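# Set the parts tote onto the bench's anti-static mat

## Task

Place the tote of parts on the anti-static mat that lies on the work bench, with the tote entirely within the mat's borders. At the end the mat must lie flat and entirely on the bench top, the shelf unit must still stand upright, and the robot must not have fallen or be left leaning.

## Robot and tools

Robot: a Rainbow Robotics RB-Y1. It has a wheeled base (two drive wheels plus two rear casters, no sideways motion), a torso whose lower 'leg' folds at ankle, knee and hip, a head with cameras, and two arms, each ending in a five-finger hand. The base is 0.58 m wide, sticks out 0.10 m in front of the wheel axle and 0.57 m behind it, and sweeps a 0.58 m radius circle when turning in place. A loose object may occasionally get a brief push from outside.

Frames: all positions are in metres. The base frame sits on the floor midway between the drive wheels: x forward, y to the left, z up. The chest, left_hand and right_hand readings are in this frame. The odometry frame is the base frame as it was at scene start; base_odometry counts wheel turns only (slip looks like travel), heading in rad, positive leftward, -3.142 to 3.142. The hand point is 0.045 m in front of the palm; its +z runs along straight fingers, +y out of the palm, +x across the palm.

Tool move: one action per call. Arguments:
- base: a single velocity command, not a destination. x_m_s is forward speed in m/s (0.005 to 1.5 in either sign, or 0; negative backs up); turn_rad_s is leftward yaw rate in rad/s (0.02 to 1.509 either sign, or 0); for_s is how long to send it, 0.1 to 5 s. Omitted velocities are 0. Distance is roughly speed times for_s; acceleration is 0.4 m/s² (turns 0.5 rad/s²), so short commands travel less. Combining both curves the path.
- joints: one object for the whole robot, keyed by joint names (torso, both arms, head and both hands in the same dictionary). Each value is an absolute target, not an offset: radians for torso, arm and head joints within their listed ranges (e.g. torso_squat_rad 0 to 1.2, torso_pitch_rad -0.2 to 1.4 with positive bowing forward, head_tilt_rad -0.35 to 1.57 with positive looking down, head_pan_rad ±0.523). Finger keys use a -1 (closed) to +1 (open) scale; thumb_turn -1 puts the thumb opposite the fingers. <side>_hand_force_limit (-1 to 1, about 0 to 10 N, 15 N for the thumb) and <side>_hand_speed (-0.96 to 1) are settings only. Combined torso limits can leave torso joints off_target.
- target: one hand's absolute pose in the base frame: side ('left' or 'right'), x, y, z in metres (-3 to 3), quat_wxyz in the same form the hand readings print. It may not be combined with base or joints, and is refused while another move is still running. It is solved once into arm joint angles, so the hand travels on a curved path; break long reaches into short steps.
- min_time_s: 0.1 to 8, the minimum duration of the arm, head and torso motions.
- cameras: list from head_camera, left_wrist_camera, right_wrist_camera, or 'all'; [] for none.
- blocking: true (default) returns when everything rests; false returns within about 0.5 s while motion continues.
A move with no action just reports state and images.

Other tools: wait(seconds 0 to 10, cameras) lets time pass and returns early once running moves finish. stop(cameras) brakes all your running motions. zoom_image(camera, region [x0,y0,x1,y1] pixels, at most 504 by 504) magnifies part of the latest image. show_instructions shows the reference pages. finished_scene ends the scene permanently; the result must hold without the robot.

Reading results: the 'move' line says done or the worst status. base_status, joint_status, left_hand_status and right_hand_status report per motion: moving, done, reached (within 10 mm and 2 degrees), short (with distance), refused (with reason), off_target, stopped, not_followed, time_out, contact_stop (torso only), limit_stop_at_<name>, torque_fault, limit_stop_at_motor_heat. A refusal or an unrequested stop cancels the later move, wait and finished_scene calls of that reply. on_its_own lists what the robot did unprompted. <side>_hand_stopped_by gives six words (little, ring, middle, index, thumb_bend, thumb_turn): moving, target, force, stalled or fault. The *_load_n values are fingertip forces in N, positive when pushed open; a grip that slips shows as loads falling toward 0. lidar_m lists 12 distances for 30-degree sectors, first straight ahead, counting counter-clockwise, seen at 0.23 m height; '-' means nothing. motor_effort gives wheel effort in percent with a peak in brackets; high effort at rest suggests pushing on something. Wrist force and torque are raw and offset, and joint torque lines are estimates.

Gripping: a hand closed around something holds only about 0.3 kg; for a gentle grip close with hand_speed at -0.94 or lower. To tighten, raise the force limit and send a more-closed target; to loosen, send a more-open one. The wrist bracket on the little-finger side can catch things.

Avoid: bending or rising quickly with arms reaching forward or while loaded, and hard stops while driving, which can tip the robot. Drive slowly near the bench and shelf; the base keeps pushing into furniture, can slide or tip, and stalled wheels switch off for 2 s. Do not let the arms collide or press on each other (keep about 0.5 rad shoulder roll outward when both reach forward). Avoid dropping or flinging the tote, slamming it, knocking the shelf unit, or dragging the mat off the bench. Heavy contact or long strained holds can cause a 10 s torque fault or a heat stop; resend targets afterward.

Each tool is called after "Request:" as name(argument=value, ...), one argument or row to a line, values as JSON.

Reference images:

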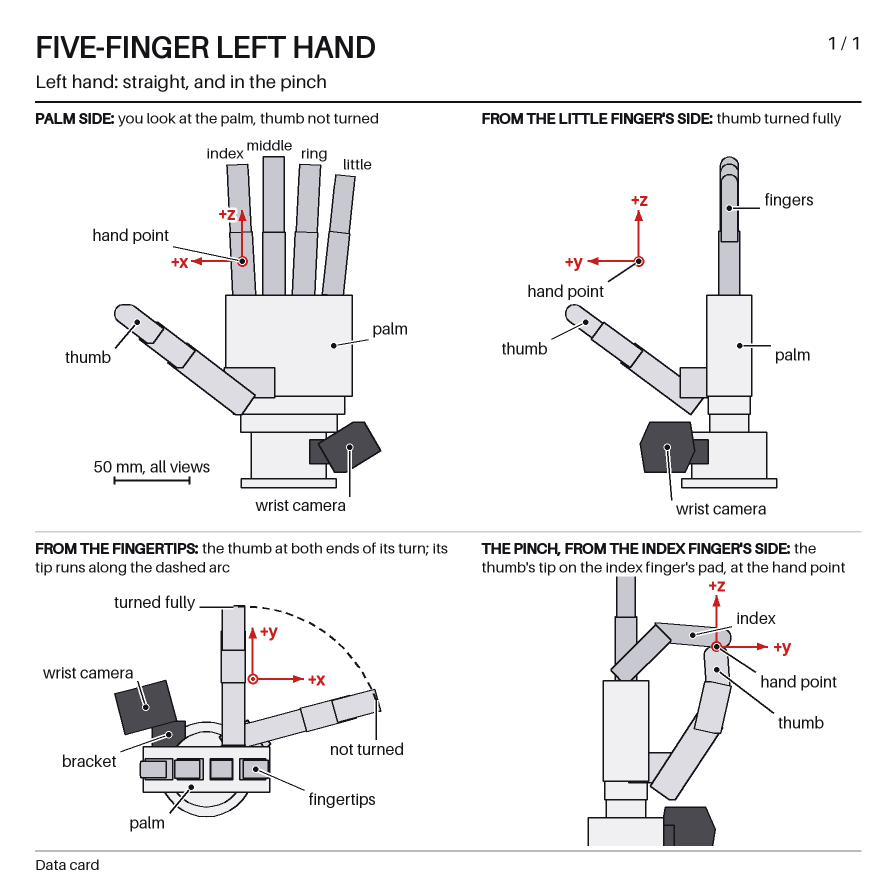

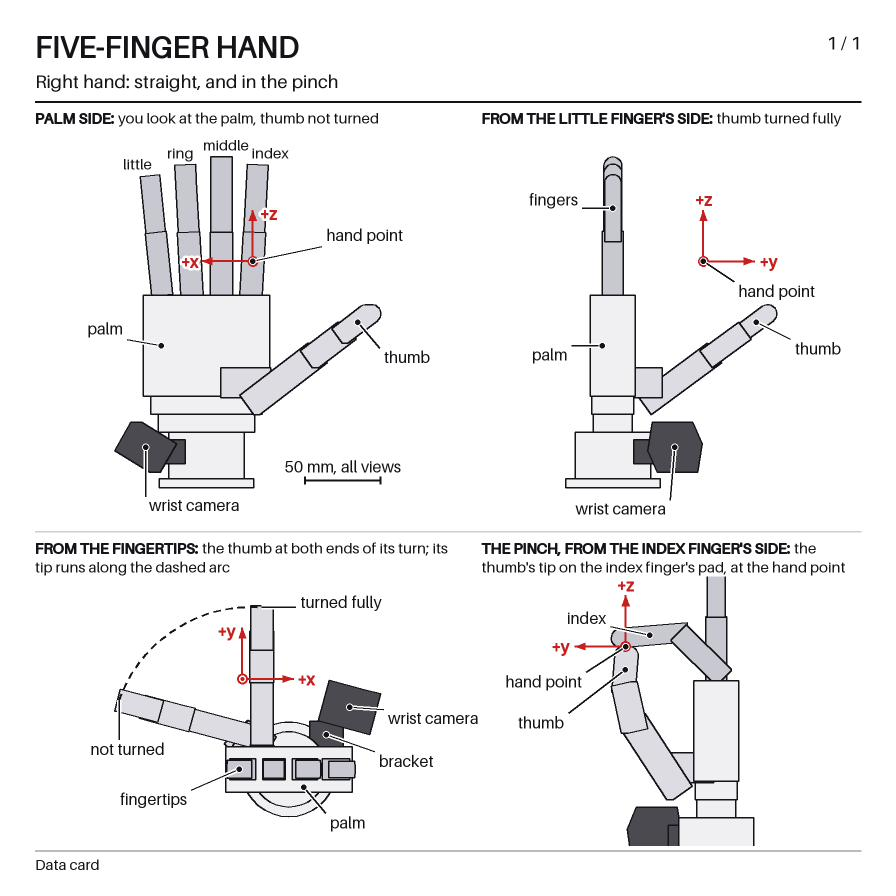

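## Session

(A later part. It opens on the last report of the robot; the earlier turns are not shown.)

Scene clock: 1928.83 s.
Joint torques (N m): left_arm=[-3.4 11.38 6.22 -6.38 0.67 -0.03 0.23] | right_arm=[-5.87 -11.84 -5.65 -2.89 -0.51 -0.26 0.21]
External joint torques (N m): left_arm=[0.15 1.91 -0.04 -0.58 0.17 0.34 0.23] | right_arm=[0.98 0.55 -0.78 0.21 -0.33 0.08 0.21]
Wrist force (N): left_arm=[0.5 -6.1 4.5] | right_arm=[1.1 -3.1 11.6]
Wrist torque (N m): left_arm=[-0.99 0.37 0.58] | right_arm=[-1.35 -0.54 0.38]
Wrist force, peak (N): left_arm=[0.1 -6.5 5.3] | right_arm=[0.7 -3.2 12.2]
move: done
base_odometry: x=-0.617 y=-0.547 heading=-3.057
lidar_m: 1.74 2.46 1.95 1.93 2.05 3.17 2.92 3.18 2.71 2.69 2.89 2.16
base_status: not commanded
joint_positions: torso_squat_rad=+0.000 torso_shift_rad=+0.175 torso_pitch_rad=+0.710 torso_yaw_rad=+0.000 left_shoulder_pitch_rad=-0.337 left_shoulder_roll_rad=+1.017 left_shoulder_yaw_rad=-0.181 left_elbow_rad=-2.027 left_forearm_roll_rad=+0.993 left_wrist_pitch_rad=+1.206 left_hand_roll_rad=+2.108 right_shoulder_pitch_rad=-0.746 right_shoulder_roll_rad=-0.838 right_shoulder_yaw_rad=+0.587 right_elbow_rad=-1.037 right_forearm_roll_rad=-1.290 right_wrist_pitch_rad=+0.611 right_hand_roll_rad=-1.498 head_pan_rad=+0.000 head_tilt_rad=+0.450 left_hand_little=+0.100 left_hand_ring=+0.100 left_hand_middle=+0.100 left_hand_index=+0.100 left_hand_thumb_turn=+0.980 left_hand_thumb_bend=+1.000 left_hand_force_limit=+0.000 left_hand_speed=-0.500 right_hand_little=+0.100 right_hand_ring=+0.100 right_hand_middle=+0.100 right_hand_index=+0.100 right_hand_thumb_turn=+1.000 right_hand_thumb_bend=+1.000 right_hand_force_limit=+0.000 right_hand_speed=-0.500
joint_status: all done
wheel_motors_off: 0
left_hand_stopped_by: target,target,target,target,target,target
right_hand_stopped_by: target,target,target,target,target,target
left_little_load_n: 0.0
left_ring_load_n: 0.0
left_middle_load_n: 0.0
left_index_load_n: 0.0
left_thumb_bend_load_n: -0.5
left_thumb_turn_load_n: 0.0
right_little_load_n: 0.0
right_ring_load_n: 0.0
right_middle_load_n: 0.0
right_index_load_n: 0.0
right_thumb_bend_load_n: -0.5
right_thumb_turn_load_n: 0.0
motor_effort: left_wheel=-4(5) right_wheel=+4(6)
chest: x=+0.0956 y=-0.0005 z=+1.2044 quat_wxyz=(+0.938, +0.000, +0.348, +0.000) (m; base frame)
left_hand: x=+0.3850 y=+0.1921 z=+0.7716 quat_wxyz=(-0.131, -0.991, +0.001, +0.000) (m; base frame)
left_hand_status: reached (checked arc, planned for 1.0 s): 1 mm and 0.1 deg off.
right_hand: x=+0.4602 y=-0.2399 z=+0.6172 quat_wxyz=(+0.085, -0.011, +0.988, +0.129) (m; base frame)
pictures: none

Request:
move(
  joints={"torso_squat_rad":0.0,"torso_shift_rad":0.187,"torso_pitch_rad":0.67},
  min_time_s=1,
)

Request:
move(
  target={"side":"left","x":0.392,"y":0.1925,"z":0.832,"quat_wxyz":[0.1305,0.9914,0,0]},
  min_time_s=1,
)

Request:
move(
  joints={"torso_squat_rad":0.0,"torso_shift_rad":0.199,"torso_pitch_rad":0.63},
  min_time_s=1,
)

Request:
move(
  target={"side":"left","x":0.400,"y":0.1925,"z":0.892,"quat_wxyz":[0.1305,0.9914,0,0]},
  min_time_s=1,
)

Request:
move(
  joints={"torso_squat_rad":0.0,"torso_shift_rad":0.212,"torso_pitch_rad":0.585},
  min_time_s=1,
)

Request:
move(
  target={"side":"left","x":0.407,"y":0.1925,"z":0.952,"quat_wxyz":[0.1305,0.9914,0,0]},
  min_time_s=1,
  cameras=["head_camera"],
)

Request:
move(
  joints={"torso_squat_rad":0.0,"torso_shift_rad":0.226,"torso_pitch_rad":0.54},
  min_time_s=1,
)

Request:
move(
  target={"side":"left","x":0.414,"y":0.1925,"z":1.012,"quat_wxyz":[0.1305,0.9914,0,0]},
  min_time_s=1,
)

Request:
move(
  joints={"torso_squat_rad":0.0,"torso_shift_rad":0.238,"torso_pitch_rad":0.5},
  min_time_s=1,
)

Request:
move(
  target={"side":"left","x":0.42,"y":0.1925,"z":1.072,"quat_wxyz":[0.1305,0.9914,0,0]},
  min_time_s=1,
  cameras=["head_camera","left_wrist_camera"],
)

Scene clock: 1950.13 s.
Joint torques (N m): left_arm=[-3.78 11.22 6.54 -6.52 0.62 -0.16 0.3] | right_arm=[-6.84 -12.22 -5.87 -3.06 -0.69 -0.29 0.4]
External joint torques (N m): left_arm=[0.4 1.55 0 -0.75 0.16 0.27 0.3] | right_arm=[0.93 0.35 -0.73 0.18 -0.51 0.13 0.4]
Wrist force (N): left_arm=[0.6 -6.6 4.8] | right_arm=[1.6 -3.3 11.5]
Wrist torque (N m): left_arm=[-1.09 0.36 0.61] | right_arm=[-1.40 -0.58 0.38]
Wrist force, peak (N): left_arm=[0.0 -6.6 5.4] | right_arm=[1.2 -3.6 12.2]
move: done
base_odometry: x=-0.617 y=-0.547 heading=-3.057
lidar_m: 1.74 2.44 1.95 1.93 2.04 3.17 2.93 3.18 2.72 2.69 2.90 2.15
base_status: not commanded
joint_positions: torso_squat_rad=+0.000 torso_shift_rad=+0.187 torso_pitch_rad=+0.670 torso_yaw_rad=+0.000 left_shoulder_pitch_rad=-0.337 left_shoulder_roll_rad=+1.017 left_shoulder_yaw_rad=-0.181 left_elbow_rad=-2.027 left_forearm_roll_rad=+0.993 left_wrist_pitch_rad=+1.206 left_hand_roll_rad=+2.108 right_shoulder_pitch_rad=-0.746 right_shoulder_roll_rad=-0.838 right_shoulder_yaw_rad=+0.587 right_elbow_rad=-1.037 right_forearm_roll_rad=-1.290 right_wrist_pitch_rad=+0.611 right_hand_roll_rad=-1.498 head_pan_rad=+0.000 head_tilt_rad=+0.450 left_hand_little=+0.100 left_hand_ring=+0.100 left_hand_middle=+0.100 left_hand_index=+0.100 left_hand_thumb_turn=+0.980 left_hand_thumb_bend=+1.000 left_hand_force_limit=+0.000 left_hand_speed=-0.500 right_hand_little=+0.100 right_hand_ring=+0.100 right_hand_middle=+0.100 right_hand_index=+0.100 right_hand_thumb_turn=+1.000 right_hand_thumb_bend=+1.000 right_hand_force_limit=+0.000 right_hand_speed=-0.500
joint_status: all done
wheel_motors_off: 0
left_hand_stopped_by: target,target,target,target,target,target
right_hand_stopped_by: target,target,target,target,target,target
left_little_load_n: 0.0
left_ring_load_n: 0.0
left_middle_load_n: 0.0
left_index_load_n: 0.0
left_thumb_bend_load_n: 0.0
left_thumb_turn_load_n: 0.0
right_little_load_n: 0.0
right_ring_load_n: 0.5
right_middle_load_n: 0.5
right_index_load_n: 0.0
right_thumb_bend_load_n: 0.0
right_thumb_turn_load_n: 0.0
motor_effort: left_wheel=-3(4) right_wheel=+3(6)
chest: x=+0.0943 y=-0.0005 z=+1.2108 quat_wxyz=(+0.944, +0.000, +0.329, +0.000) (m; base frame)
left_hand: x=+0.4008 y=+0.1921 z=+0.7899 quat_wxyz=(-0.131, -0.991, +0.003, -0.020) (m; base frame)
right_hand: x=+0.4821 y=-0.2399 z=+0.6386 quat_wxyz=(+0.104, -0.013, +0.986, +0.128) (m; base frame)
pictures: none

Scene clock: 1951.47 s.
Joint torques (N m): left_arm=[-3.34 11.4 7.09 -6.01 0.6 -0.21 0.36] | right_arm=[-6.77 -12.11 -5.78 -3.11 -0.59 -0.36 0.4]
External joint torques (N m): left_arm=[0.86 1.49 0.25 -0.73 0.11 0.19 0.36] | right_arm=[1 0.47 -0.65 0.13 -0.41 0.07 0.41]
Wrist force (N): left_arm=[0.2 -6.6 5.4] | right_arm=[1.6 -3.2 11.5]
Wrist torque (N m): left_arm=[-1.14 0.51 0.63] | right_arm=[-1.36 -0.56 0.40]
Wrist force, peak (N): left_arm=[0.2 -6.6 5.4] | right_arm=[1.0 -3.2 12.3]
move: done
base_odometry: x=-0.617 y=-0.547 heading=-3.057
lidar_m: 1.74 2.45 1.95 1.93 2.04 3.17 3.00 3.17 2.71 2.69 2.90 2.14
base_status: not commanded
joint_positions: torso_squat_rad=+0.000 torso_shift_rad=+0.187 torso_pitch_rad=+0.670 torso_yaw_rad=+0.000 left_shoulder_pitch_rad=-0.309 left_shoulder_roll_rad=+1.106 left_shoulder_yaw_rad=-0.099 left_elbow_rad=-2.157 left_forearm_roll_rad=+1.096 left_wrist_pitch_rad=+1.298 left_hand_roll_rad=+2.193 right_shoulder_pitch_rad=-0.746 right_shoulder_roll_rad=-0.838 right_shoulder_yaw_rad=+0.587 right_elbow_rad=-1.037 right_forearm_roll_rad=-1.290 right_wrist_pitch_rad=+0.611 right_hand_roll_rad=-1.498 head_pan_rad=+0.000 head_tilt_rad=+0.450 left_hand_little=+0.100 left_hand_ring=+0.100 left_hand_middle=+0.100 left_hand_index=+0.100 left_hand_thumb_turn=+0.980 left_hand_thumb_bend=+1.000 left_hand_force_limit=+0.000 left_hand_speed=-0.500 right_hand_little=+0.100 right_hand_ring=+0.100 right_hand_middle=+0.100 right_hand_index=+0.100 right_hand_thumb_turn=+1.000 right_hand_thumb_bend=+1.000 right_hand_force_limit=+0.000 right_hand_speed=-0.500
joint_status: all done
wheel_motors_off: 0
left_hand_stopped_by: target,target,target,target,target,target
right_hand_stopped_by: target,target,target,target,target,target
left_little_load_n: 0.0
left_ring_load_n: 0.0
left_middle_load_n: 0.0
left_index_load_n: 0.0
left_thumb_bend_load_n: 0.0
left_thumb_turn_load_n: 0.0
right_little_load_n: 0.0
right_ring_load_n: 0.0
right_middle_load_n: 0.0
right_index_load_n: 0.0
right_thumb_bend_load_n: 0.0
right_thumb_turn_load_n: 0.0
motor_effort: left_wheel=-2(6) right_wheel=+2(6)
chest: x=+0.0943 y=-0.0005 z=+1.2108 quat_wxyz=(+0.944, +0.000, +0.329, +0.000) (m; base frame)
left_hand: x=+0.3921 y=+0.1921 z=+0.8316 quat_wxyz=(-0.131, -0.991, +0.000, +0.000) (m; base frame)
left_hand_status: reached (checked arc, planned for 1.0 s): 1 mm and 0.1 deg off.
right_hand: x=+0.4821 y=-0.2399 z=+0.6386 quat_wxyz=(+0.104, -0.013, +0.986, +0.128) (m; base frame)
pictures: none

Scene clock: 1952.77 s.
Joint torques (N m): left_arm=[-3.76 11.35 6.89 -5.51 0.55 -0.17 0.25] | right_arm=[-7.68 -12.24 -5.85 -2.98 -0.61 -0.36 0.23]
External joint torques (N m): left_arm=[0.98 1.26 -0.18 -0.32 0.11 0.29 0.25] | right_arm=[0.99 0.51 -0.46 0.37 -0.43 0.14 0.24]
Wrist force (N): left_arm=[0.3 -6.3 5.0] | right_arm=[1.6 -3.1 12.1]
Wrist torque (N m): left_arm=[-1.07 0.46 0.60] | right_arm=[-1.39 -0.60 0.41]
Wrist force, peak (N): left_arm=[0.3 -6.2 5.5] | right_arm=[1.6 -3.1 12.1]
move: done
base_odometry: x=-0.617 y=-0.547 heading=-3.057
lidar_m: 1.74 2.46 1.94 1.93 2.03 3.17 3.00 3.17 2.72 2.69 2.90 2.15
base_status: not commanded
joint_positions: torso_squat_rad=+0.000 torso_shift_rad=+0.199 torso_pitch_rad=+0.630 torso_yaw_rad=+0.000 left_shoulder_pitch_rad=-0.309 left_shoulder_roll_rad=+1.106 left_shoulder_yaw_rad=-0.099 left_elbow_rad=-2.157 left_forearm_roll_rad=+1.096 left_wrist_pitch_rad=+1.298 left_hand_roll_rad=+2.193 right_shoulder_pitch_rad=-0.746 right_shoulder_roll_rad=-0.838 right_shoulder_yaw_rad=+0.587 right_elbow_rad=-1.037 right_forearm_roll_rad=-1.290 right_wrist_pitch_rad=+0.611 right_hand_roll_rad=-1.498 head_pan_rad=+0.000 head_tilt_rad=+0.450 left_hand_little=+0.100 left_hand_ring=+0.100 left_hand_middle=+0.100 left_hand_index=+0.100 left_hand_thumb_turn=+0.980 left_hand_thumb_bend=+1.000 left_hand_force_limit=+0.000 left_hand_speed=-0.500 right_hand_little=+0.100 right_hand_ring=+0.100 right_hand_middle=+0.100 right_hand_index=+0.100 right_hand_thumb_turn=+1.000 right_hand_thumb_bend=+1.000 right_hand_force_limit=+0.000 right_hand_speed=-0.500
joint_status: all done
wheel_motors_off: 0
left_hand_stopped_by: target,target,target,target,target,target
right_hand_stopped_by: target,target,target,target,target,target
left_little_load_n: 0.0
left_ring_load_n: 0.0
left_middle_load_n: 0.5
left_index_load_n: 0.0
left_thumb_bend_load_n: 0.0
left_thumb_turn_load_n: 0.0
right_little_load_n: 0.0
right_ring_load_n: 0.0
right_middle_load_n: 0.0
right_index_load_n: 0.0
right_thumb_bend_load_n: -0.5
right_thumb_turn_load_n: 0.0
motor_effort: left_wheel=-2(5) right_wheel=+3(6)
chest: x=+0.0927 y=-0.0005 z=+1.2167 quat_wxyz=(+0.951, +0.000, +0.310, +0.000) (m; base frame)
left_hand: x=+0.4054 y=+0.1921 z=+0.8497 quat_wxyz=(-0.131, -0.991, +0.003, -0.020) (m; base frame)
right_hand: x=+0.5031 y=-0.2399 z=+0.6605 quat_wxyz=(+0.124, -0.016, +0.984, +0.128) (m; base frame)
pictures: none

Scene clock: 1954.10 s.
Joint torques (N m): left_arm=[-4.28 12.38 7.33 -5.07 0.63 0.03 0.14] | right_arm=[-7.69 -12.2 -5.92 -2.94 -0.59 -0.51 0.32]
External joint torques (N m): left_arm=[0.72 1.97 -0.03 -0.69 0.16 0.46 0.14] | right_arm=[0.98 0.54 -0.53 0.42 -0.41 -0.02 0.32]
Wrist force (N): left_arm=[0.2 -6.1 5.0] | right_arm=[1.5 -2.8 11.6]
Wrist torque (N m): left_arm=[-0.99 0.47 0.60] | right_arm=[-1.30 -0.56 0.42]
Wrist force, peak (N): left_arm=[-0.2 -6.7 5.3] | right_arm=[1.3 -3.3 12.0]
move: done
base_odometry: x=-0.617 y=-0.547 heading=-3.057
lidar_m: 1.75 2.46 1.95 1.93 2.04 3.18 2.92 3.17 2.72 2.69 2.89 2.15
base_status: not commanded
joint_positions: torso_squat_rad=+0.000 torso_shift_rad=+0.199 torso_pitch_rad=+0.630 torso_yaw_rad=+0.000 left_shoulder_pitch_rad=-0.309 left_shoulder_roll_rad=+1.191 left_shoulder_yaw_rad=-0.001 left_elbow_rad=-2.247 left_forearm_roll_rad=+1.229 left_wrist_pitch_rad=+1.389 left_hand_roll_rad=+2.266 right_shoulder_pitch_rad=-0.746 right_shoulder_roll_rad=-0.838 right_shoulder_yaw_rad=+0.587 right_elbow_rad=-1.037 right_forearm_roll_rad=-1.290 right_wrist_pitch_rad=+0.611 right_hand_roll_rad=-1.498 head_pan_rad=+0.000 head_tilt_rad=+0.450 left_hand_little=+0.100 left_hand_ring=+0.100 left_hand_middle=+0.100 left_hand_index=+0.100 left_hand_thumb_turn=+0.980 left_hand_thumb_bend=+1.000 left_hand_force_limit=+0.000 left_hand_speed=-0.500 right_hand_little=+0.100 right_hand_ring=+0.100 right_hand_middle=+0.100 right_hand_index=+0.100 right_hand_thumb_turn=+1.000 right_hand_thumb_bend=+1.000 right_hand_force_limit=+0.000 right_hand_speed=-0.500
joint_status: all done
wheel_motors_off: 0
left_hand_stopped_by: target,target,target,target,target,target
right_hand_stopped_by: target,target,target,target,target,target
left_little_load_n: 0.0
left_ring_load_n: 0.0
left_middle_load_n: 0.0
left_index_load_n: 0.0
left_thumb_bend_load_n: 0.0
left_thumb_turn_load_n: 0.0
right_little_load_n: 0.0
right_ring_load_n: 0.0
right_middle_load_n: 0.0
right_index_load_n: 0.0
right_thumb_bend_load_n: 0.0
right_thumb_turn_load_n: 0.0
motor_effort: left_wheel=-1(5) right_wheel=+4(6)
chest: x=+0.0927 y=-0.0005 z=+1.2167 quat_wxyz=(+0.951, +0.000, +0.310, +0.000) (m; base frame)
left_hand: x=+0.4001 y=+0.1921 z=+0.8917 quat_wxyz=(-0.130, -0.991, +0.000, +0.000) (m; base frame)
left_hand_status: reached (checked arc, planned for 1.0 s): 1 mm and 0.0 deg off.
right_hand: x=+0.5031 y=-0.2399 z=+0.6604 quat_wxyz=(+0.124, -0.016, +0.984, +0.128) (m; base frame)
pictures: none

Scene clock: 1955.40 s.
Joint torques (N m): left_arm=[-5.01 12.14 7.02 -4.76 0.45 -0.24 0.08] | right_arm=[-8.93 -12.59 -6.06 -3.24 -0.59 -0.52 0.2]
External joint torques (N m): left_arm=[0.52 1.55 -0.55 -0.54 0.03 0.27 0.08] | right_arm=[0.73 0.33 -0.39 0.25 -0.41 0.07 0.21]
Wrist force (N): left_arm=[0.3 -6.4 4.6] | right_arm=[1.6 -3.2 11.8]
Wrist torque (N m): left_arm=[-1.03 0.42 0.60] | right_arm=[-1.38 -0.55 0.37]
Wrist force, peak (N): left_arm=[0.3 -6.6 5.0] | right_arm=[2.0 -3.4 11.9]
move: done
base_odometry: x=-0.617 y=-0.547 heading=-3.057
lidar_m: 1.74 2.45 1.96 1.93 2.04 3.17 2.93 3.17 2.72 2.69 2.90 2.15
base_status: not commanded
joint_positions: torso_squat_rad=+0.000 torso_shift_rad=+0.212 torso_pitch_rad=+0.585 torso_yaw_rad=+0.000 left_shoulder_pitch_rad=-0.309 left_shoulder_roll_rad=+1.191 left_shoulder_yaw_rad=-0.001 left_elbow_rad=-2.247 left_forearm_roll_rad=+1.229 left_wrist_pitch_rad=+1.389 left_hand_roll_rad=+2.266 right_shoulder_pitch_rad=-0.746 right_shoulder_roll_rad=-0.838 right_shoulder_yaw_rad=+0.587 right_elbow_rad=-1.037 right_forearm_roll_rad=-1.290 right_wrist_pitch_rad=+0.611 right_hand_roll_rad=-1.498 head_pan_rad=+0.000 head_tilt_rad=+0.450 left_hand_little=+0.100 left_hand_ring=+0.100 left_hand_middle=+0.100 left_hand_index=+0.100 left_hand_thumb_turn=+0.980 left_hand_thumb_bend=+1.000 left_hand_force_limit=+0.000 left_hand_speed=-0.500 right_hand_little=+0.100 right_hand_ring=+0.100 right_hand_middle=+0.100 right_hand_index=+0.100 right_hand_thumb_turn=+1.000 right_hand_thumb_bend=+1.000 right_hand_force_limit=+0.000 right_hand_speed=-0.500
joint_status: all done
wheel_motors_off: 0
left_hand_stopped_by: target,target,target,target,target,target
right_hand_stopped_by: target,target,target,target,target,target
left_little_load_n: 0.0
left_ring_load_n: 0.0
left_middle_load_n: 0.0
left_index_load_n: 0.0
left_thumb_bend_load_n: 0.0
left_thumb_turn_load_n: 0.0
right_little_load_n: 0.0
right_ring_load_n: 0.0
right_middle_load_n: 0.0
right_index_load_n: 0.0
right_thumb_bend_load_n: -0.5
right_thumb_turn_load_n: 0.0
motor_effort: left_wheel=-2(5) right_wheel=+3(6)
chest: x=+0.0902 y=-0.0005 z=+1.2228 quat_wxyz=(+0.958, +0.000, +0.288, +0.000) (m; base frame)
left_hand: x=+0.4118 y=+0.1921 z=+0.9120 quat_wxyz=(-0.130, -0.991, +0.003, -0.022) (m; base frame)
right_hand: x=+0.5252 y=-0.2400 z=+0.6856 quat_wxyz=(+0.146, -0.019, +0.981, +0.128) (m; base frame)
pictures: none

Scene clock: 1956.73 s.
Joint torques (N m): left_arm=[-7.28 12.87 7.21 -3.83 0.69 -0.07 0.36] | right_arm=[-8.79 -12.3 -6.18 -3.29 -0.52 -0.45 0.28]
External joint torques (N m): left_arm=[-1.38 1.9 -0.56 -0.63 0.23 0.39 0.36] | right_arm=[0.87 0.61 -0.51 0.21 -0.34 0.13 0.29]
Wrist force (N): left_arm=[0.3 -6.5 4.5] | right_arm=[2.1 -3.5 11.7]
Wrist torque (N m): left_arm=[-1.05 0.44 0.60] | right_arm=[-1.44 -0.62 0.42]
Wrist force, peak (N): left_arm=[0.3 -6.5 5.2] | right_arm=[1.6 -3.2 12.0]
move: done
base_odometry: x=-0.617 y=-0.547 heading=-3.057
lidar_m: 1.74 2.46 1.95 1.93 2.05 3.17 3.00 3.18 2.72 2.69 2.90 2.15
base_status: not commanded
joint_positions: torso_squat_rad=+0.000 torso_shift_rad=+0.212 torso_pitch_rad=+0.585 torso_yaw_rad=+0.000 left_shoulder_pitch_rad=-0.336 left_shoulder_roll_rad=+1.265 left_shoulder_yaw_rad=+0.096 left_elbow_rad=-2.293 left_forearm_roll_rad=+1.383 left_wrist_pitch_rad=+1.480 left_hand_roll_rad=+2.328 right_shoulder_pitch_rad=-0.746 right_shoulder_roll_rad=-0.838 right_shoulder_yaw_rad=+0.587 right_elbow_rad=-1.037 right_forearm_roll_rad=-1.290 right_wrist_pitch_rad=+0.611 right_hand_roll_rad=-1.498 head_pan_rad=+0.000 head_tilt_rad=+0.450 left_hand_little=+0.100 left_hand_ring=+0.100 left_hand_middle=+0.100 left_hand_index=+0.100 left_hand_thumb_turn=+0.980 left_hand_thumb_bend=+1.000 left_hand_force_limit=+0.000 left_hand_speed=-0.500 right_hand_little=+0.100 right_hand_ring=+0.100 right_hand_middle=+0.100 right_hand_index=+0.100 right_hand_thumb_turn=+1.000 right_hand_thumb_bend=+1.000 right_hand_force_limit=+0.000 right_hand_speed=-0.500
joint_status: all done
wheel_motors_off: 0
left_hand_stopped_by: target,target,target,target,target,target
right_hand_stopped_by: target,target,target,target,target,target
left_little_load_n: 0.0
left_ring_load_n: 0.0
left_middle_load_n: 0.0
left_index_load_n: 0.0
left_thumb_bend_load_n: 0.0
left_thumb_turn_load_n: 0.5
right_little_load_n: 0.0
right_ring_load_n: 0.0
right_middle_load_n: 0.0
right_index_load_n: 0.0
right_thumb_bend_load_n: 0.0
right_thumb_turn_load_n: 0.0
motor_effort: left_wheel=-4(5) right_wheel=+2(7)
chest: x=+0.0902 y=-0.0005 z=+1.2228 quat_wxyz=(+0.958, +0.000, +0.288, +0.000) (m; base frame)
left_hand: x=+0.4069 y=+0.1922 z=+0.9517 quat_wxyz=(-0.131, -0.991, +0.000, +0.000) (m; base frame)
left_hand_status: reached (checked arc, planned for 1.0 s): 0 mm and 0.0 deg off.
right_hand: x=+0.5252 y=-0.2400 z=+0.6856 quat_wxyz=(+0.146, -0.019, +0.981, +0.128) (m; base frame)
pictures: head_camera
camera_calibration:
head_camera: T_world_to_cam=[[-0.00921861, -0.999957, 0.000212499, 0.00678814], [-0.867574, 0.00789249, -0.497246, 0.940318], [0.497223, -0.00476827, -0.86761, 1.02969], [0, 0, 0, 1]] pos_world=[0.303874, 0.00427623, 1.36093]

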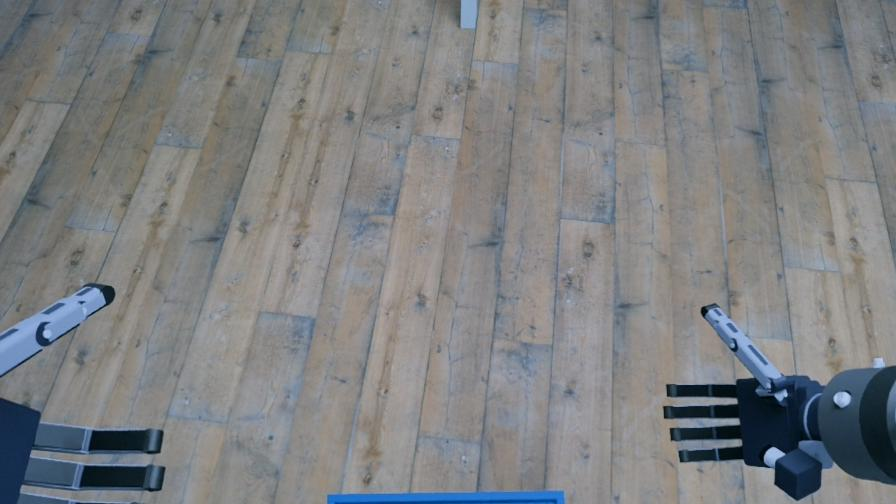

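Scene clock: 1958.03 s.
Joint torques (N m): left_arm=[-7.89 13.14 7.54 -3.24 0.49 -0.33 0.28] | right_arm=[-9.81 -12.51 -6.2 -3.45 -0.59 -0.5 0.32]
External joint torques (N m): left_arm=[-1.55 2.01 -0.39 -0.24 0.09 0.2 0.28] | right_arm=[0.84 0.54 -0.26 0.17 -0.42 0.17 0.33]
Wrist force (N): left_arm=[-0.3 -6.3 5.2] | right_arm=[2.0 -3.1 11.3]
Wrist torque (N m): left_arm=[-1.10 0.54 0.57] | right_arm=[-1.34 -0.58 0.41]
Wrist force, peak (N): left_arm=[0.0 -6.6 5.3] | right_arm=[1.8 -3.3 11.8]
move: done
base_odometry: x=-0.617 y=-0.547 heading=-3.057
lidar_m: 1.74 2.46 1.95 1.93 2.04 3.18 2.92 3.17 2.72 2.69 2.90 2.15
base_status: not commanded
joint_positions: torso_squat_rad=+0.000 torso_shift_rad=+0.226 torso_pitch_rad=+0.540 torso_yaw_rad=+0.000 left_shoulder_pitch_rad=-0.336 left_shoulder_roll_rad=+1.265 left_shoulder_yaw_rad=+0.096 left_elbow_rad=-2.293 left_forearm_roll_rad=+1.383 left_wrist_pitch_rad=+1.480 left_hand_roll_rad=+2.328 right_shoulder_pitch_rad=-0.746 right_shoulder_roll_rad=-0.838 right_shoulder_yaw_rad=+0.587 right_elbow_rad=-1.037 right_forearm_roll_rad=-1.290 right_wrist_pitch_rad=+0.611 right_hand_roll_rad=-1.498 head_pan_rad=+0.000 head_tilt_rad=+0.450 left_hand_little=+0.100 left_hand_ring=+0.100 left_hand_middle=+0.100 left_hand_index=+0.100 left_hand_thumb_turn=+0.980 left_hand_thumb_bend=+1.000 left_hand_force_limit=+0.000 left_hand_speed=-0.500 right_hand_little=+0.100 right_hand_ring=+0.100 right_hand_middle=+0.100 right_hand_index=+0.100 right_hand_thumb_turn=+1.000 right_hand_thumb_bend=+1.000 right_hand_force_limit=+0.000 right_hand_speed=-0.500
joint_status: all done
wheel_motors_off: 0
left_hand_stopped_by: target,target,target,target,target,target
right_hand_stopped_by: target,target,target,target,target,target
left_little_load_n: 0.0
left_ring_load_n: 0.0
left_middle_load_n: 0.5
left_index_load_n: 0.0
left_thumb_bend_load_n: 0.0
left_thumb_turn_load_n: 0.0
right_little_load_n: 0.0
right_ring_load_n: 0.0
right_middle_load_n: 0.0
right_index_load_n: 0.5
right_thumb_bend_load_n: -0.5
right_thumb_turn_load_n: 0.0
motor_effort: left_wheel=-2(5) right_wheel=+3(6)
chest: x=+0.0880 y=-0.0006 z=+1.2281 quat_wxyz=(+0.964, +0.000, +0.267, +0.000) (m; base frame)
left_hand: x=+0.4166 y=+0.1922 z=+0.9716 quat_wxyz=(-0.130, -0.991, +0.003, -0.022) (m; base frame)
right_hand: x=+0.5467 y=-0.2400 z=+0.7110 quat_wxyz=(+0.168, -0.021, +0.977, +0.127) (m; base frame)
pictures: none

Scene clock: 1959.37 s.
Joint torques (N m): left_arm=[-8.4 14.19 7.9 -2.16 0.54 -0.05 0.46] | right_arm=[-9.61 -12.53 -6.42 -3.44 -0.59 -0.59 0.23]
External joint torques (N m): left_arm=[-1.51 2.58 -0.18 -0.3 0.1 0.43 0.46] | right_arm=[1.04 0.52 -0.49 0.19 -0.42 0.08 0.24]
Wrist force (N): left_arm=[0.4 -6.3 4.7] | right_arm=[1.9 -3.3 11.3]
Wrist torque (N m): left_arm=[-1.04 0.42 0.62] | right_arm=[-1.37 -0.54 0.41]
Wrist force, peak (N): left_arm=[0.0 -6.5 5.3] | right_arm=[2.1 -3.3 12.2]
move: done
base_odometry: x=-0.617 y=-0.547 heading=-3.057
lidar_m: 1.74 2.46 1.95 1.93 2.04 3.17 3.00 3.18 2.72 2.69 2.90 2.15
base_status: not commanded
joint_positions: torso_squat_rad=+0.000 torso_shift_rad=+0.226 torso_pitch_rad=+0.540 torso_yaw_rad=+0.000 left_shoulder_pitch_rad=-0.402 left_shoulder_roll_rad=+1.335 left_shoulder_yaw_rad=+0.174 left_elbow_rad=-2.295 left_forearm_roll_rad=+1.548 left_wrist_pitch_rad=+1.571 left_hand_roll_rad=+2.382 right_shoulder_pitch_rad=-0.746 right_shoulder_roll_rad=-0.838 right_shoulder_yaw_rad=+0.587 right_elbow_rad=-1.037 right_forearm_roll_rad=-1.290 right_wrist_pitch_rad=+0.611 right_hand_roll_rad=-1.498 head_pan_rad=+0.000 head_tilt_rad=+0.450 left_hand_little=+0.100 left_hand_ring=+0.100 left_hand_middle=+0.100 left_hand_index=+0.100 left_hand_thumb_turn=+0.980 left_hand_thumb_bend=+1.000 left_hand_force_limit=+0.000 left_hand_speed=-0.500 right_hand_little=+0.100 right_hand_ring=+0.100 right_hand_middle=+0.100 right_hand_index=+0.100 right_hand_thumb_turn=+1.000 right_hand_thumb_bend=+1.000 right_hand_force_limit=+0.000 right_hand_speed=-0.500
joint_status: all done
wheel_motors_off: 0
left_hand_stopped_by: target,target,target,target,target,target
right_hand_stopped_by: target,target,target,target,target,target
left_little_load_n: 0.0
left_ring_load_n: 0.0
left_middle_load_n: 0.0
left_index_load_n: 0.0
left_thumb_bend_load_n: 0.0
left_thumb_turn_load_n: 0.0
right_little_load_n: 0.0
right_ring_load_n: 0.0
right_middle_load_n: 0.0
right_index_load_n: 0.0
right_thumb_bend_load_n: 0.0
right_thumb_turn_load_n: 0.0
motor_effort: left_wheel=-3(5) right_wheel=+4(5)
chest: x=+0.0880 y=-0.0006 z=+1.2281 quat_wxyz=(+0.964, +0.000, +0.267, +0.000) (m; base frame)
left_hand: x=+0.4139 y=+0.1923 z=+1.0119 quat_wxyz=(-0.131, -0.991, +0.000, +0.000) (m; base frame)
left_hand_status: reached (checked arc, planned for 1.0 s): 0 mm and 0.1 deg off.
right_hand: x=+0.5467 y=-0.2400 z=+0.7110 quat_wxyz=(+0.168, -0.021, +0.977, +0.127) (m; base frame)
pictures: none

Scene clock: 1960.67 s.
Joint torques (N m): left_arm=[-9.06 13.64 7.86 -1.96 0.53 -0.27 0.34] | right_arm=[-10.77 -12.45 -6.39 -3.61 -0.58 -0.62 0.28]
External joint torques (N m): left_arm=[-1.87 1.94 -0.3 -0.31 0.14 0.26 0.34] | right_arm=[0.73 0.7 -0.22 0.13 -0.41 0.13 0.29]
Wrist force (N): left_arm=[0.0 -6.2 5.2] | right_arm=[2.2 -2.7 11.3]
Wrist torque (N m): left_arm=[-1.05 0.46 0.61] | right_arm=[-1.26 -0.59 0.45]
Wrist force, peak (N): left_arm=[-0.3 -6.9 5.6] | right_arm=[1.9 -3.4 11.9]
move: done
base_odometry: x=-0.617 y=-0.547 heading=-3.057
lidar_m: 1.75 2.46 1.95 1.93 2.05 3.17 2.93 3.17 2.72 2.69 2.90 2.15
base_status: not commanded
joint_positions: torso_squat_rad=+0.000 torso_shift_rad=+0.238 torso_pitch_rad=+0.500 torso_yaw_rad=+0.000 left_shoulder_pitch_rad=-0.402 left_shoulder_roll_rad=+1.335 left_shoulder_yaw_rad=+0.174 left_elbow_rad=-2.295 left_forearm_roll_rad=+1.548 left_wrist_pitch_rad=+1.571 left_hand_roll_rad=+2.382 right_shoulder_pitch_rad=-0.746 right_shoulder_roll_rad=-0.838 right_shoulder_yaw_rad=+0.587 right_elbow_rad=-1.037 right_forearm_roll_rad=-1.290 right_wrist_pitch_rad=+0.611 right_hand_roll_rad=-1.498 head_pan_rad=+0.000 head_tilt_rad=+0.450 left_hand_little=+0.100 left_hand_ring=+0.100 left_hand_middle=+0.100 left_hand_index=+0.100 left_hand_thumb_turn=+0.980 left_hand_thumb_bend=+1.000 left_hand_force_limit=+0.000 left_hand_speed=-0.500 right_hand_little=+0.100 right_hand_ring=+0.100 right_hand_middle=+0.100 right_hand_index=+0.100 right_hand_thumb_turn=+1.000 right_hand_thumb_bend=+1.000 right_hand_force_limit=+0.000 right_hand_speed=-0.500
joint_status: all done
wheel_motors_off: 0
left_hand_stopped_by: target,target,target,target,target,target
right_hand_stopped_by: target,target,target,target,target,target
left_little_load_n: 0.0
left_ring_load_n: 0.0
left_middle_load_n: 0.0
left_index_load_n: 0.0
left_thumb_bend_load_n: 0.0
left_thumb_turn_load_n: 0.0
right_little_load_n: 0.0
right_ring_load_n: 0.0
right_middle_load_n: 0.0
right_index_load_n: 0.0
right_thumb_bend_load_n: 0.0
right_thumb_turn_load_n: 0.0
motor_effort: left_wheel=-3(5) right_wheel=+3(7)
chest: x=+0.0854 y=-0.0006 z=+1.2323 quat_wxyz=(+0.969, +0.000, +0.247, +0.000) (m; base frame)
left_hand: x=+0.4197 y=+0.1923 z=+1.0293 quat_wxyz=(-0.131, -0.991, +0.002, -0.020) (m; base frame)
right_hand: x=+0.5644 y=-0.2400 z=+0.7340 quat_wxyz=(+0.188, -0.024, +0.974, +0.127) (m; base frame)
pictures: none

Scene clock: 1962.00 s.
Joint torques (N m): left_arm=[-8.83 14.48 8.04 -0.07 0.58 -0.17 0.24] | right_arm=[-10.51 -12.44 -6.42 -3.51 -0.57 -0.58 0.39]
External joint torques (N m): left_arm=[-0.96 2.26 -0.21 0.43 0.16 0.33 0.24] | right_arm=[0.99 0.71 -0.26 0.23 -0.4 0.16 0.4]
Wrist force (N): left_arm=[-0.1 -6.1 4.8] | right_arm=[2.0 -3.1 11.4]
Wrist torque (N m): left_arm=[-1.01 0.54 0.56] | right_arm=[-1.36 -0.55 0.42]
Wrist force, peak (N): left_arm=[-0.4 -6.6 5.2] | right_arm=[2.0 -2.7 11.9]
move: done
base_odometry: x=-0.617 y=-0.547 heading=-3.057
lidar_m: 1.75 2.45 1.95 1.92 2.05 3.17 3.00 3.18 2.72 2.69 2.90 2.15
base_status: not commanded
joint_positions: torso_squat_rad=+0.000 torso_shift_rad=+0.238 torso_pitch_rad=+0.500 torso_yaw_rad=+0.000 left_shoulder_pitch_rad=-0.512 left_shoulder_roll_rad=+1.412 left_shoulder_yaw_rad=+0.215 left_elbow_rad=-2.255 left_forearm_roll_rad=+1.713 left_wrist_pitch_rad=+1.655 left_hand_roll_rad=+2.429 right_shoulder_pitch_rad=-0.746 right_shoulder_roll_rad=-0.838 right_shoulder_yaw_rad=+0.587 right_elbow_rad=-1.037 right_forearm_roll_rad=-1.290 right_wrist_pitch_rad=+0.611 right_hand_roll_rad=-1.498 head_pan_rad=+0.000 head_tilt_rad=+0.450 left_hand_little=+0.100 left_hand_ring=+0.100 left_hand_middle=+0.100 left_hand_index=+0.100 left_hand_thumb_turn=+0.980 left_hand_thumb_bend=+1.000 left_hand_force_limit=+0.000 left_hand_speed=-0.500 right_hand_little=+0.100 right_hand_ring=+0.100 right_hand_middle=+0.100 right_hand_index=+0.100 right_hand_thumb_turn=+1.000 right_hand_thumb_bend=+1.000 right_hand_force_limit=+0.000 right_hand_speed=-0.500
joint_status: all done
wheel_motors_off: 0
left_hand_stopped_by: target,target,target,target,target,target
right_hand_stopped_by: target,target,target,target,target,target
left_little_load_n: 0.0
left_ring_load_n: 0.0
left_middle_load_n: 0.0
left_index_load_n: 0.0
left_thumb_bend_load_n: 0.0
left_thumb_turn_load_n: 0.0
right_little_load_n: 0.0
right_ring_load_n: 0.0
right_middle_load_n: 0.0
right_index_load_n: 0.0
right_thumb_bend_load_n: -0.5
right_thumb_turn_load_n: 0.0
motor_effort: left_wheel=-3(5) right_wheel=+4(6)
chest: x=+0.0854 y=-0.0006 z=+1.2323 quat_wxyz=(+0.969, +0.000, +0.247, +0.000) (m; base frame)
left_hand: x=+0.4199 y=+0.1924 z=+1.0720 quat_wxyz=(-0.131, -0.991, +0.000, -0.001) (m; base frame)
left_hand_status: reached (checked arc, planned for 1.0 s): 0 mm and 0.1 deg off.
right_hand: x=+0.5644 y=-0.2400 z=+0.7340 quat_wxyz=(+0.188, -0.024, +0.974, +0.127) (m; base frame)
pictures: head_camera, left_wrist_camera
camera_calibration:
head_camera: T_world_to_cam=[[-0.00928554, -0.999957, -0.000627766, 0.00770886], [-0.822198, 0.00799219, -0.569145, 1.02567], [0.569126, -0.00476868, -0.822237, 0.978226], [0, 0, 0, 1]] pos_world=[0.286639, 0.00417605, 1.38809]
left_wrist_camera: T_world_to_cam=[[0.224205, 0.945741, -0.235171, -0.0276427], [0.832016, -0.0601106, 0.551485, -0.924474], [0.507426, -0.319312, -0.800349, 0.826467], [0, 0, 0, 1]] pos_world=[0.356004, 0.234473, 1.16479]

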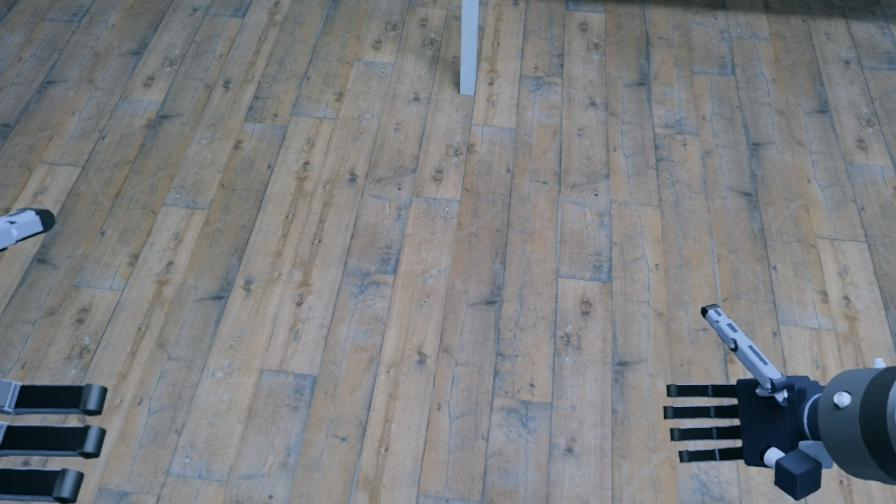

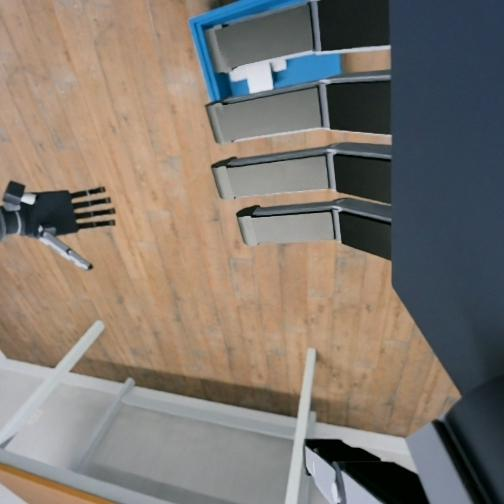

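Request:
move(
  joints={"right_shoulder_pitch_rad":-0.337,"right_shoulder_roll_rad":-1.017,"right_shoulder_yaw_rad":0.181,"right_elbow_rad":-2.027,"right_forearm_roll_rad":-0.993,"right_wrist_pitch_rad":1.206,"right_hand_roll_rad":-2.108},
  min_time_s=2.5,
)

Request:
move(
  joints={"right_shoulder_pitch_rad":-0.512,"right_shoulder_roll_rad":-1.412,"right_shoulder_yaw_rad":-0.215,"right_elbow_rad":-2.255,"right_forearm_roll_rad":-1.713,"right_wrist_pitch_rad":1.655,"right_hand_roll_rad":-2.429},
  min_time_s=2,
  cameras=["head_camera"],
)

Scene clock: 1984.80 s.
Joint torques (N m): left_arm=[-8.98 14.82 7.99 0.07 0.5 -0.24 0.44] | right_arm=[-5.7 -11.39 -8.71 -6.09 -0.03 -0.64 0.02]
External joint torques (N m): left_arm=[-1.1 2.6 -0.27 0.56 0.08 0.26 0.44] | right_arm=[1.07 0.04 -1.01 -0.58 0.02 0.04 0.03]
Wrist force (N): left_arm=[-0.1 -6.4 5.2] | right_arm=[0.9 -3.0 11.6]
Wrist torque (N m): left_arm=[-1.12 0.54 0.59] | right_arm=[-1.34 -0.45 0.27]
Wrist force, peak (N): left_arm=[0.3 -6.0 5.9] | right_arm=[1.4 -3.3 12.2]
move: done
base_odometry: x=-0.617 y=-0.547 heading=-3.057
lidar_m: 1.74 2.46 1.95 1.92 2.03 3.17 2.92 3.17 2.72 2.69 2.90 2.15
base_status: not commanded
joint_positions: torso_squat_rad=+0.000 torso_shift_rad=+0.238 torso_pitch_rad=+0.500 torso_yaw_rad=+0.000 left_shoulder_pitch_rad=-0.512 left_shoulder_roll_rad=+1.412 left_shoulder_yaw_rad=+0.215 left_elbow_rad=-2.255 left_forearm_roll_rad=+1.713 left_wrist_pitch_rad=+1.655 left_hand_roll_rad=+2.429 right_shoulder_pitch_rad=-0.337 right_shoulder_roll_rad=-1.017 right_shoulder_yaw_rad=+0.181 right_elbow_rad=-2.027 right_forearm_roll_rad=-0.993 right_wrist_pitch_rad=+1.206 right_hand_roll_rad=-2.108 head_pan_rad=+0.000 head_tilt_rad=+0.450 left_hand_little=+0.100 left_hand_ring=+0.100 left_hand_middle=+0.100 left_hand_index=+0.100 left_hand_thumb_turn=+0.980 left_hand_thumb_bend=+1.000 left_hand_force_limit=+0.000 left_hand_speed=-0.500 right_hand_little=+0.100 right_hand_ring=+0.100 right_hand_middle=+0.100 right_hand_index=+0.100 right_hand_thumb_turn=+1.000 right_hand_thumb_bend=+1.000 right_hand_force_limit=+0.000 right_hand_speed=-0.500
joint_status: all done
wheel_motors_off: 0
left_hand_stopped_by: target,target,target,target,target,target
right_hand_stopped_by: target,target,target,target,target,target
left_little_load_n: 0.0
left_ring_load_n: 0.0
left_middle_load_n: 0.0
left_index_load_n: 0.0
left_thumb_bend_load_n: 0.0
left_thumb_turn_load_n: 0.0
right_little_load_n: 0.0
right_ring_load_n: 0.0
right_middle_load_n: 0.0
right_index_load_n: 0.0
right_thumb_bend_load_n: 0.0
right_thumb_turn_load_n: 0.0
motor_effort: left_wheel=-2(5) right_wheel=+2(6)
chest: x=+0.0854 y=-0.0006 z=+1.2323 quat_wxyz=(+0.969, +0.000, +0.247, +0.000) (m; base frame)
left_hand: x=+0.4199 y=+0.1924 z=+1.0720 quat_wxyz=(-0.131, -0.991, +0.000, -0.001) (m; base frame)
right_hand: x=+0.4585 y=-0.1926 z=+0.8688 quat_wxyz=(+0.103, -0.014, +0.986, +0.131) (m; base frame)
pictures: none

Scene clock: 1987.10 s.
Joint torques (N m): left_arm=[-8.8 14.36 7.97 -0.18 0.62 -0.2 0.31] | right_arm=[-8.46 -13.18 -9.68 -0.6 -0.49 -0.29 -0.02]
External joint torques (N m): left_arm=[-0.92 2.14 -0.29 0.32 0.2 0.3 0.31] | right_arm=[-0.42 0.27 -1.22 -0.01 -0.31 0.18 -0.02]
Wrist force (N): left_arm=[0.3 -5.9 4.9] | right_arm=[0.2 -2.9 11.9]
Wrist torque (N m): left_arm=[-0.98 0.47 0.62] | right_arm=[-1.36 -0.45 0.25]
Wrist force, peak (N): left_arm=[0.2 -6.7 5.1] | right_arm=[1.4 -3.4 12.2]
move: done
base_odometry: x=-0.617 y=-0.547 heading=-3.057
lidar_m: 1.74 2.47 1.95 1.93 2.04 3.17 3.00 3.17 2.72 2.69 2.89 2.15
base_status: not commanded
joint_positions: torso_squat_rad=+0.000 torso_shift_rad=+0.238 torso_pitch_rad=+0.500 torso_yaw_rad=+0.000 left_shoulder_pitch_rad=-0.512 left_shoulder_roll_rad=+1.412 left_shoulder_yaw_rad=+0.215 left_elbow_rad=-2.255 left_forearm_roll_rad=+1.713 left_wrist_pitch_rad=+1.655 left_hand_roll_rad=+2.429 right_shoulder_pitch_rad=-0.512 right_shoulder_roll_rad=-1.412 right_shoulder_yaw_rad=-0.215 right_elbow_rad=-2.255 right_forearm_roll_rad=-1.713 right_wrist_pitch_rad=+1.655 right_hand_roll_rad=-2.429 head_pan_rad=+0.000 head_tilt_rad=+0.450 left_hand_little=+0.100 left_hand_ring=+0.100 left_hand_middle=+0.100 left_hand_index=+0.100 left_hand_thumb_turn=+0.980 left_hand_thumb_bend=+1.000 left_hand_force_limit=+0.000 left_hand_speed=-0.500 right_hand_little=+0.100 right_hand_ring=+0.100 right_hand_middle=+0.100 right_hand_index=+0.100 right_hand_thumb_turn=+1.000 right_hand_thumb_bend=+1.000 right_hand_force_limit=+0.000 right_hand_speed=-0.500
joint_status: all done
wheel_motors_off: 0
left_hand_stopped_by: target,target,target,target,target,target
right_hand_stopped_by: target,target,target,target,target,target
left_little_load_n: 0.0
left_ring_load_n: 0.5
left_middle_load_n: 0.0
left_index_load_n: 0.5
left_thumb_bend_load_n: 0.0
left_thumb_turn_load_n: 0.0
right_little_load_n: 0.0
right_ring_load_n: 0.0
right_middle_load_n: 0.0
right_index_load_n: 0.0
right_thumb_bend_load_n: -0.5
right_thumb_turn_load_n: 0.0
motor_effort: left_wheel=-4(5) right_wheel=+4(7)
chest: x=+0.0854 y=-0.0006 z=+1.2323 quat_wxyz=(+0.969, +0.000, +0.247, +0.000) (m; base frame)
left_hand: x=+0.4199 y=+0.1924 z=+1.0720 quat_wxyz=(-0.131, -0.991, +0.000, -0.001) (m; base frame)
right_hand: x=+0.4199 y=-0.1937 z=+1.0715 quat_wxyz=(+0.001, +0.001, +0.991, +0.132) (m; base frame)
pictures: head_camera
camera_calibration:
head_camera: T_world_to_cam=[[-0.00928554, -0.999957, -0.000627766, 0.00770886], [-0.822198, 0.00799219, -0.569145, 1.02567], [0.569126, -0.00476868, -0.822237, 0.978226], [0, 0, 0, 1]] pos_world=[0.286639, 0.00417605, 1.38809]

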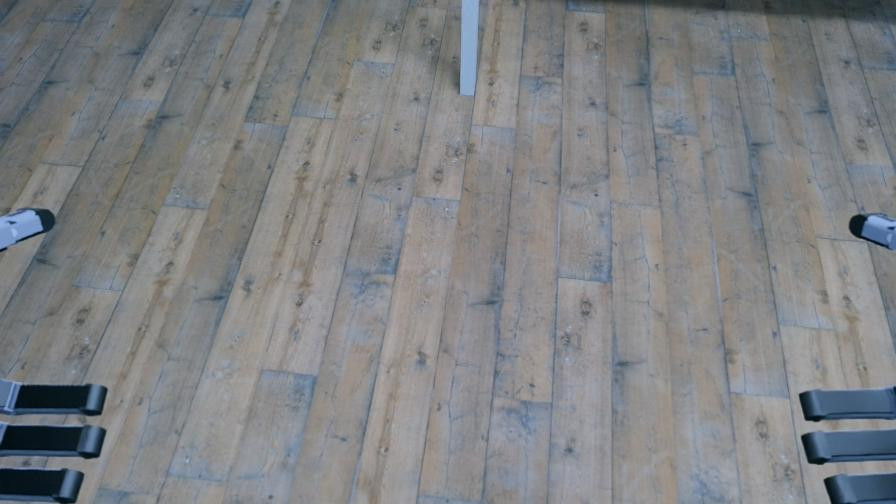

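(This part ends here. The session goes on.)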